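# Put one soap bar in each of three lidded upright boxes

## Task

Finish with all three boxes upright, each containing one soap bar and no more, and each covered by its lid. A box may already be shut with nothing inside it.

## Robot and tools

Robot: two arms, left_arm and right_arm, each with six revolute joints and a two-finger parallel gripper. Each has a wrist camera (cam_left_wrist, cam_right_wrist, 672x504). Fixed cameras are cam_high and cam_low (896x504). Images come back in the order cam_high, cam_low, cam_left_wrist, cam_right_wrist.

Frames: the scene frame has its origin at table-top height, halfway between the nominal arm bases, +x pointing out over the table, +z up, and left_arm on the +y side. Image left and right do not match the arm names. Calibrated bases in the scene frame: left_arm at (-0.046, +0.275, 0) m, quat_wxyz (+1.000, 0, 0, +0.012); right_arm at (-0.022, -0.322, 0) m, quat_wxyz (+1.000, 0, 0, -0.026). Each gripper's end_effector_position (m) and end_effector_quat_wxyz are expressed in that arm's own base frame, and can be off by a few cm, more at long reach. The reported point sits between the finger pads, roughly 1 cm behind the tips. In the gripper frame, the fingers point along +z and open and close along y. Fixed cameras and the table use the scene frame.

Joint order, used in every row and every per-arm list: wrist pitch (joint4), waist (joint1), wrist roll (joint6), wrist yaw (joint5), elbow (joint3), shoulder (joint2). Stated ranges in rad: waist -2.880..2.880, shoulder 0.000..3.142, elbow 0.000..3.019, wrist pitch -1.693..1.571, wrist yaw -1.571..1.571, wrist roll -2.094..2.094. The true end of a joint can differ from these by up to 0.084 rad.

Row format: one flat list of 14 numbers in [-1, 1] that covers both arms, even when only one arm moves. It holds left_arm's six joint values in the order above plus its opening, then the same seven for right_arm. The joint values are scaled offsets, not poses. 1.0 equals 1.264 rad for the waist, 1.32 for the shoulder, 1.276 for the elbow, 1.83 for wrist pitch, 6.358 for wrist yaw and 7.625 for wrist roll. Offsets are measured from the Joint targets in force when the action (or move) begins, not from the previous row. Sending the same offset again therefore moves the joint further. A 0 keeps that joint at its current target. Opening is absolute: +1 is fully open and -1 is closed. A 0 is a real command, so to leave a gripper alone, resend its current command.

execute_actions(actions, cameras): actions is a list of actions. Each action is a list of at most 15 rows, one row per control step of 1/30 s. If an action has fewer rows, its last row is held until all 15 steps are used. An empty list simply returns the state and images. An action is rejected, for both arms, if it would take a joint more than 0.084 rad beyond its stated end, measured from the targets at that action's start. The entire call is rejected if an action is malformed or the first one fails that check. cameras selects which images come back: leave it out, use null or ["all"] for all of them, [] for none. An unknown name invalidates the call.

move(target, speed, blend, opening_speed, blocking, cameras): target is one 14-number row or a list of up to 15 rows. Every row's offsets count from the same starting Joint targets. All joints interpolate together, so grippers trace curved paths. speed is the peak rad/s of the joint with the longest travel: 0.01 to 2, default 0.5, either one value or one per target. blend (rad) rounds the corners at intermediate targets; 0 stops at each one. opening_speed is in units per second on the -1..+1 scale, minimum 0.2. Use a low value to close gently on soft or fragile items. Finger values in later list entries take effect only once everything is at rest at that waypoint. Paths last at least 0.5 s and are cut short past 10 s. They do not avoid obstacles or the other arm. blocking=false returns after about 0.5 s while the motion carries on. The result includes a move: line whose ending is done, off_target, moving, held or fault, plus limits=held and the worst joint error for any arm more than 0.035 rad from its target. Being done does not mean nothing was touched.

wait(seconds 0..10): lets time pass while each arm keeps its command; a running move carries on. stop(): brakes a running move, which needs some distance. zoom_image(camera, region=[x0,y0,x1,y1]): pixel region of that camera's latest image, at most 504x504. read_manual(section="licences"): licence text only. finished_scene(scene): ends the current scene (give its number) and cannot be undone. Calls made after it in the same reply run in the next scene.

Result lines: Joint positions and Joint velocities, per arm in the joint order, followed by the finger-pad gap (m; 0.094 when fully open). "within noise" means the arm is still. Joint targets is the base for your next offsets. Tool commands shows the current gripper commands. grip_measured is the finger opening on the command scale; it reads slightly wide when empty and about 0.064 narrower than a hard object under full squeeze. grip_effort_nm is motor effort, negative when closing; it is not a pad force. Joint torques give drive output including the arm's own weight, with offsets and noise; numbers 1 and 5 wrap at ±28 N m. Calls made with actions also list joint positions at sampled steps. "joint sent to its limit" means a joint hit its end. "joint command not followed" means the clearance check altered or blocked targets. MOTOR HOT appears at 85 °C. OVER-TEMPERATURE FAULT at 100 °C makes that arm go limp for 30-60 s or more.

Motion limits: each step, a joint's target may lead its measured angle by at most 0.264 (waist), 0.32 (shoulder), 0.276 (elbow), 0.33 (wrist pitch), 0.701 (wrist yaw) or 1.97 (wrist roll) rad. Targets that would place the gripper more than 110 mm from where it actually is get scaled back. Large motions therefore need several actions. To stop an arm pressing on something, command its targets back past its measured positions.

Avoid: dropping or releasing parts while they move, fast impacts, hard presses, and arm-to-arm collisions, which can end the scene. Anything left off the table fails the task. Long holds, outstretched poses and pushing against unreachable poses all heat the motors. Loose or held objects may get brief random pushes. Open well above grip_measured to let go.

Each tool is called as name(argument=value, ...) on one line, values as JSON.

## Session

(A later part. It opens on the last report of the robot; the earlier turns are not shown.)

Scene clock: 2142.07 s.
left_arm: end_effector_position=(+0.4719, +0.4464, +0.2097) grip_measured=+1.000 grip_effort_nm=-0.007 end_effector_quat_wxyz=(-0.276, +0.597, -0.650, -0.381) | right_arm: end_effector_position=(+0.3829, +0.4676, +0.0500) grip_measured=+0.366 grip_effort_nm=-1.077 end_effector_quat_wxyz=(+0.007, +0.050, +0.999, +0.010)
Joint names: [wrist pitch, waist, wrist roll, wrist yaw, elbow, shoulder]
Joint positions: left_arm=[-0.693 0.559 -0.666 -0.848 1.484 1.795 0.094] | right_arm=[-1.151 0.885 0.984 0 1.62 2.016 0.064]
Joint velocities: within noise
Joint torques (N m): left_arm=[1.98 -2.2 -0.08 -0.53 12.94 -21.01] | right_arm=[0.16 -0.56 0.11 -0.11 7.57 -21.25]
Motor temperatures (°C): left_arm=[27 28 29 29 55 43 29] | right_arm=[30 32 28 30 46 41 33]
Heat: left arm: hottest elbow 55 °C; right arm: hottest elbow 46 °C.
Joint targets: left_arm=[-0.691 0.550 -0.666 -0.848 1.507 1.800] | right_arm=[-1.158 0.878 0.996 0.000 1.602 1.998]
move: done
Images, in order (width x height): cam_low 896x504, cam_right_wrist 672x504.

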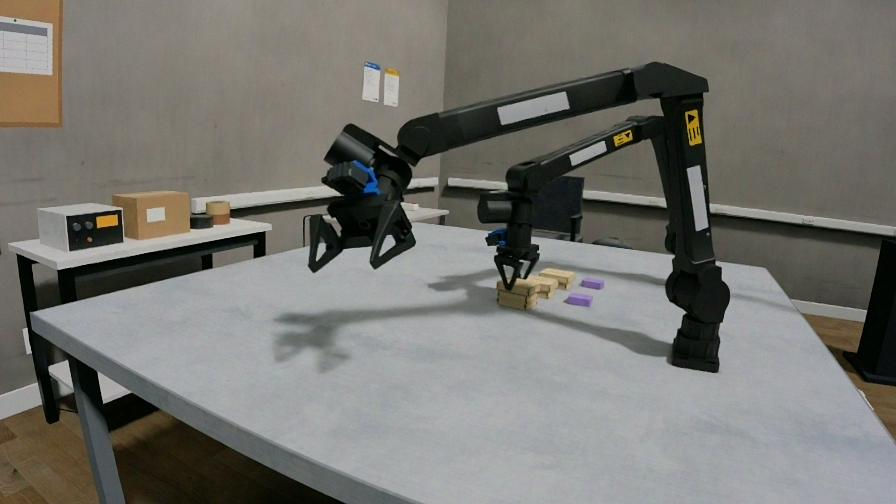

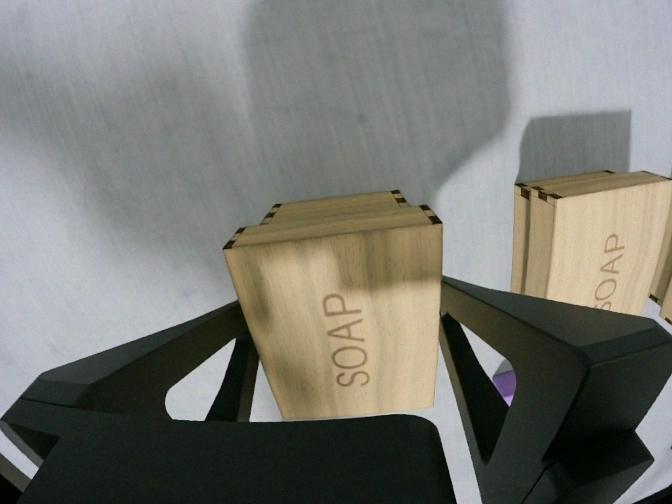

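move(target=[[0,0,0,0,0,0,1,0.012,-0.0028,0.0028,0,0,0,0.3],[0,0,0,0,0,0,1,0.012,-0.0028,0.0028,0,0,0.044,0.3]], speed=0.05, cameras=["cam_right_wrist","cam_low"])

zoom_image(camera="cam_low", region=[480, 230, 580, 320])

zoom_image(camera="cam_right_wrist", region=[200, 130, 480, 340])

Scene clock: 2160.63 s.
left_arm: end_effector_position=(+0.4719, +0.4464, +0.2097) grip_measured=+1.000 grip_effort_nm=-0.007 end_effector_quat_wxyz=(-0.276, +0.597, -0.650, -0.381) | right_arm: end_effector_position=(+0.3851, +0.4672, +0.0475) grip_measured=+0.366 grip_effort_nm=-1.077 end_effector_quat_wxyz=(+0.007, +0.062, +0.998, +0.011)
Joint names: [wrist pitch, waist, wrist roll, wrist yaw, elbow, shoulder]
Joint positions: left_arm=[-0.693 0.559 -0.666 -0.848 1.484 1.795 0.094] | right_arm=[-1.145 0.882 1.005 -0.001 1.62 2.02 0.064]
Joint velocities: within noise
Joint torques (N m): left_arm=[1.98 -2.26 -0.09 -0.53 12.94 -21.07] | right_arm=[0.72 -0.56 0.12 -0.07 7.56 -17.14]
Motor temperatures (°C): left_arm=[27 28 29 29 55 43 29] | right_arm=[30 32 28 30 46 39 33]
Heat: left arm: hottest elbow 55 °C; right arm: hottest elbow 46 °C.
Joint targets: left_arm=[-0.691 0.550 -0.666 -0.848 1.507 1.800] | right_arm=[-1.136 0.874 1.017 0.000 1.602 2.056]
move: off_target (right_arm); right_arm: the shoulder is farthest, 0.036 rad from its target
Images, in order (width x height): cam_low 896x504, cam_right_wrist 672x504.

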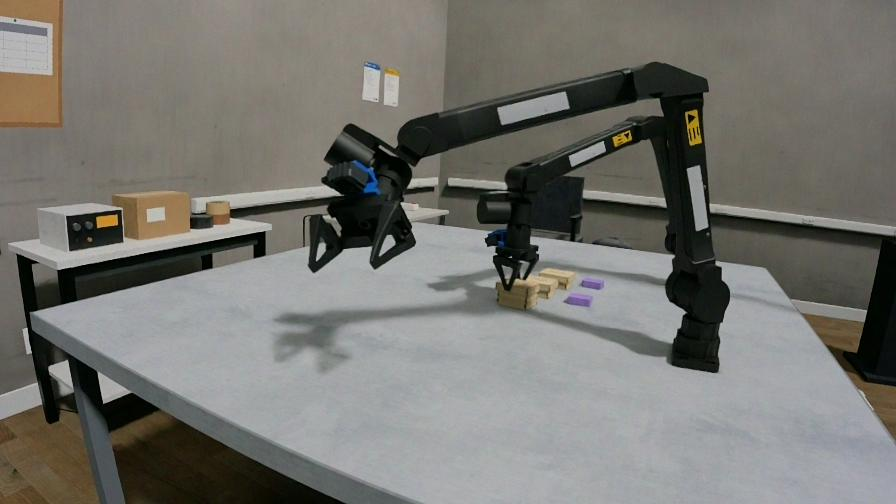

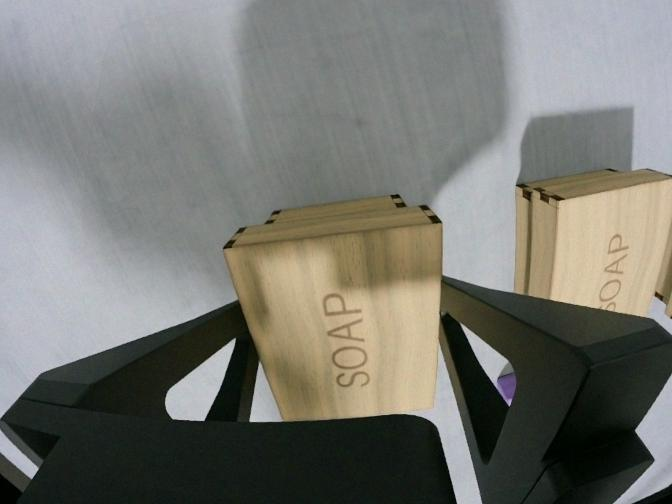

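Scaled by 5.040 from the camera's 896x504 image, which has a finer 1280x720 frame.

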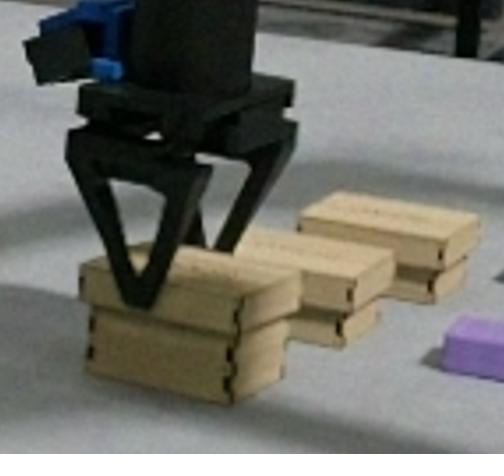

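Scaled by 1.800 from the camera's 672x504 image, which has a finer 960x720 frame.

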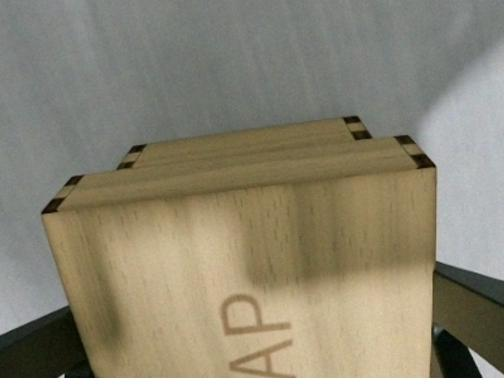

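move(target=[0,0,0,0,0,0,1,0,0,0,0,0,-0.008,0.46], speed=0.05, opening_speed=0.2, cameras=["cam_right_wrist","cam_low"])

zoom_image(camera="cam_low", region=[480, 230, 580, 320])

zoom_image(camera="cam_right_wrist", region=[200, 130, 480, 340])

Scene clock: 2174.43 s.
left_arm: end_effector_position=(+0.4719, +0.4464, +0.2097) grip_measured=+1.000 grip_effort_nm=-0.007 end_effector_quat_wxyz=(-0.276, +0.597, -0.650, -0.381) | right_arm: end_effector_position=(+0.3843, +0.4663, +0.0465) grip_measured=+0.458 grip_effort_nm=0.042 end_effector_quat_wxyz=(+0.006, +0.062, +0.998, +0.010)
Joint names: [wrist pitch, waist, wrist roll, wrist yaw, elbow, shoulder]
Joint positions: left_arm=[-0.693 0.559 -0.666 -0.848 1.484 1.795 0.094] | right_arm=[-1.145 0.882 1.006 -0.001 1.616 2.02 0.068]
Joint velocities: within noise
Joint torques (N m): left_arm=[1.98 -2.14 -0.08 -0.53 12.94 -21.07] | right_arm=[0.72 -0.62 0.11 -0.06 7.8 -17.79]
Motor temperatures (°C): left_arm=[27 28 29 29 55 43 29] | right_arm=[30 32 28 30 46 39 33]
Heat: left arm: hottest elbow 55 °C; right arm: hottest elbow 46 °C.
Joint targets: left_arm=[-0.691 0.550 -0.666 -0.848 1.507 1.800] | right_arm=[-1.136 0.874 1.017 0.000 1.602 2.046]
move: done
Images, in order (width x height): cam_low 896x504, cam_right_wrist 672x504.

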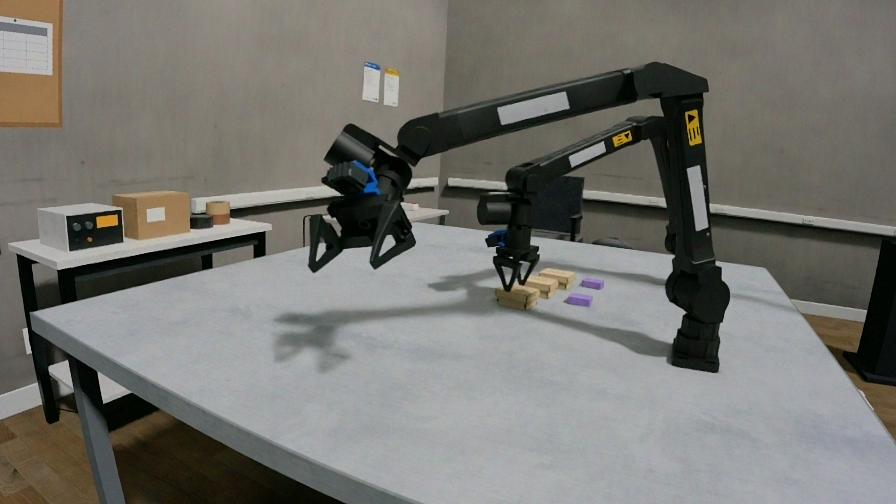

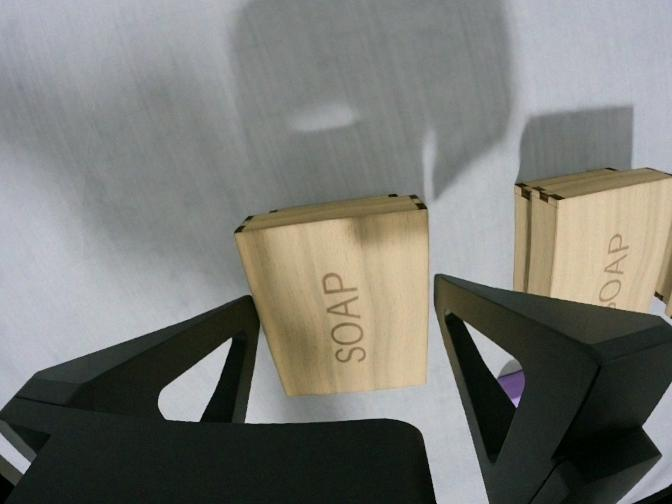

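Scaled by 5.040 from the camera's 896x504 image, which has a finer 1280x720 frame.

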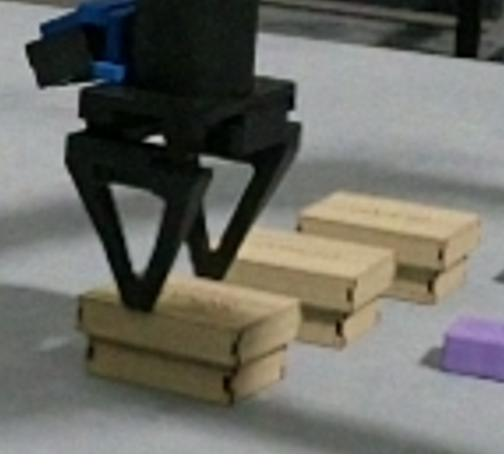

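Scaled by 1.800 from the camera's 672x504 image, which has a finer 960x720 frame.

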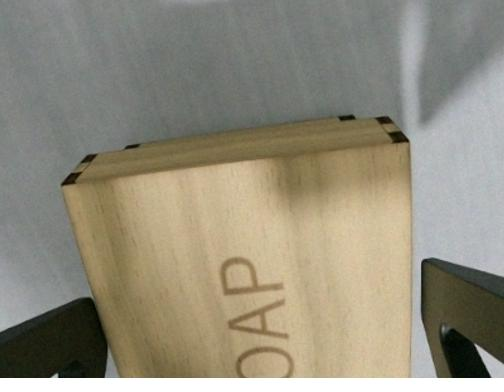

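move(target=[[0,0,0,0,0,0,1,-0.0045,0,0,0,0.045,-0.018,0.56],[0,0,0,0,0,0,1,-0.14,0,0,0,0.14,-0.1,0.56]], speed=[0.1,0.3], blend=0.01, opening_speed=0.5)

zoom_image(camera="cam_low", region=[480, 230, 620, 320])

zoom_image(camera="cam_high", region=[360, 180, 480, 290])

Scene clock: 2190.60 s.
left_arm: end_effector_position=(+0.4719, +0.4464, +0.2097) grip_measured=+1.000 grip_effort_nm=-0.017 end_effector_quat_wxyz=(-0.276, +0.597, -0.650, -0.381) | right_arm: end_effector_position=(+0.3740, +0.4539, +0.1445) grip_measured=+0.558 grip_effort_nm=0.042 end_effector_quat_wxyz=(-0.002, +0.062, +0.998, -0.002)
Joint names: [wrist pitch, waist, wrist roll, wrist yaw, elbow, shoulder]
Joint positions: left_arm=[-0.693 0.559 -0.666 -0.848 1.484 1.795 0.094] | right_arm=[-1.385 0.882 1.006 -0.001 1.726 1.919 0.073]
Joint velocities: within noise
Joint torques (N m): left_arm=[1.99 -2.2 -0.08 -0.53 12.94 -21.01] | right_arm=[0.05 -0.62 0.11 -0.06 14.12 -19.37]
Motor temperatures (°C): left_arm=[27 28 29 29 55 43 29] | right_arm=[30 32 28 30 48 39 32]
Heat: left arm: hottest elbow 55 °C; right arm: hottest elbow 48 °C.
Joint targets: left_arm=[-0.691 0.550 -0.666 -0.848 1.507 1.800] | right_arm=[-1.393 0.874 1.017 0.000 1.780 1.914]
move: off_target (right_arm); right_arm: the elbow is farthest, 0.054 rad from its target

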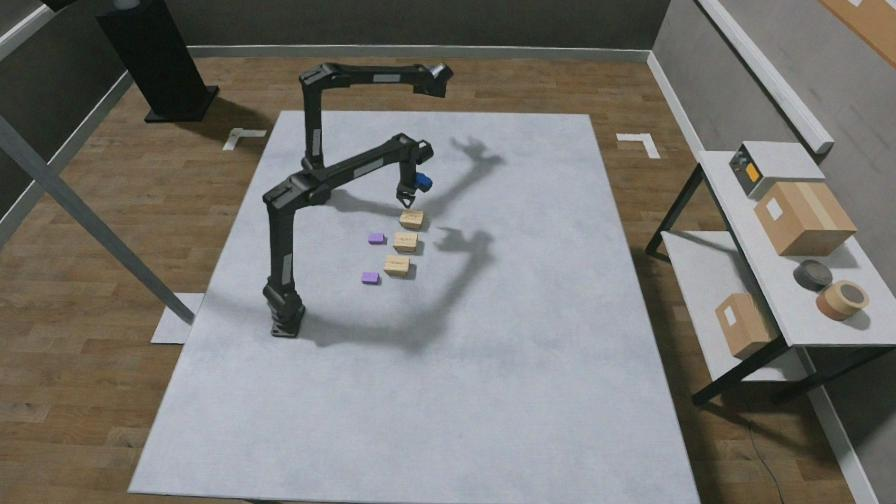

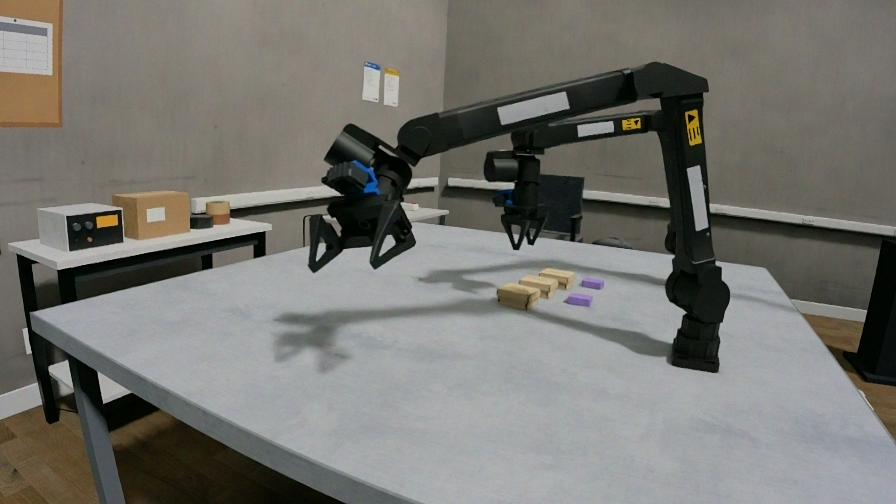

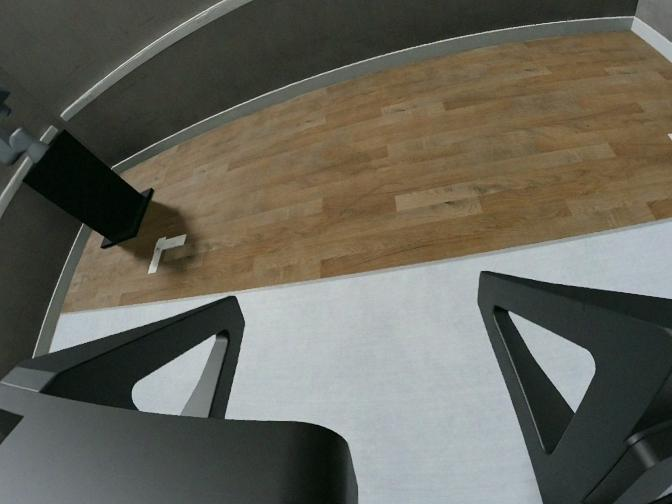

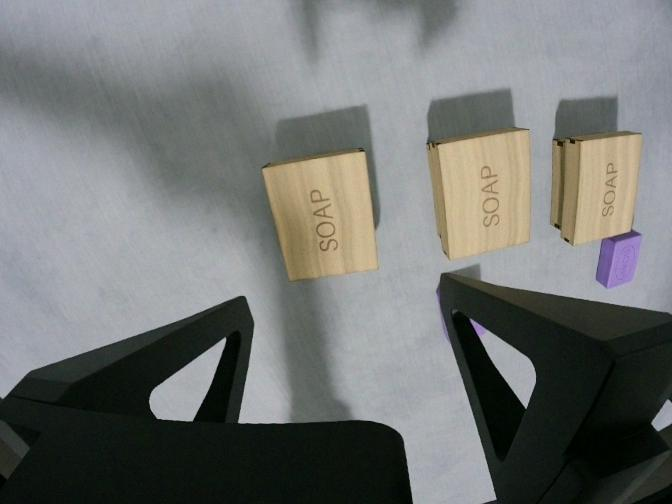

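Scaled by 3.600 from the camera's 896x504 image, which has a finer 1280x720 frame.

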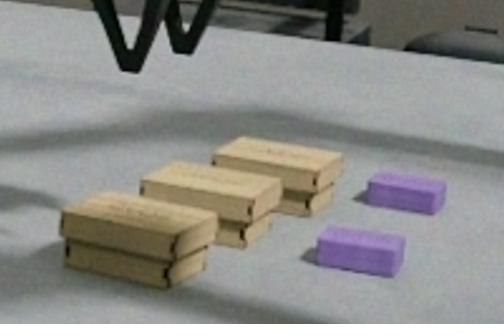

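Scaled by 4.200 from the camera's 896x504 image, which has a finer 1280x720 frame.

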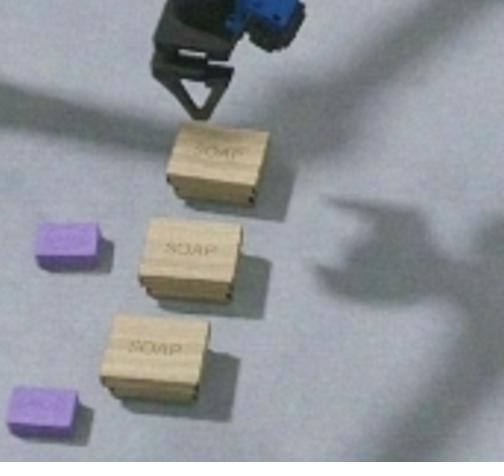

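All three closed.

finished_scene(scene=1)

The scene is finished: the task was done.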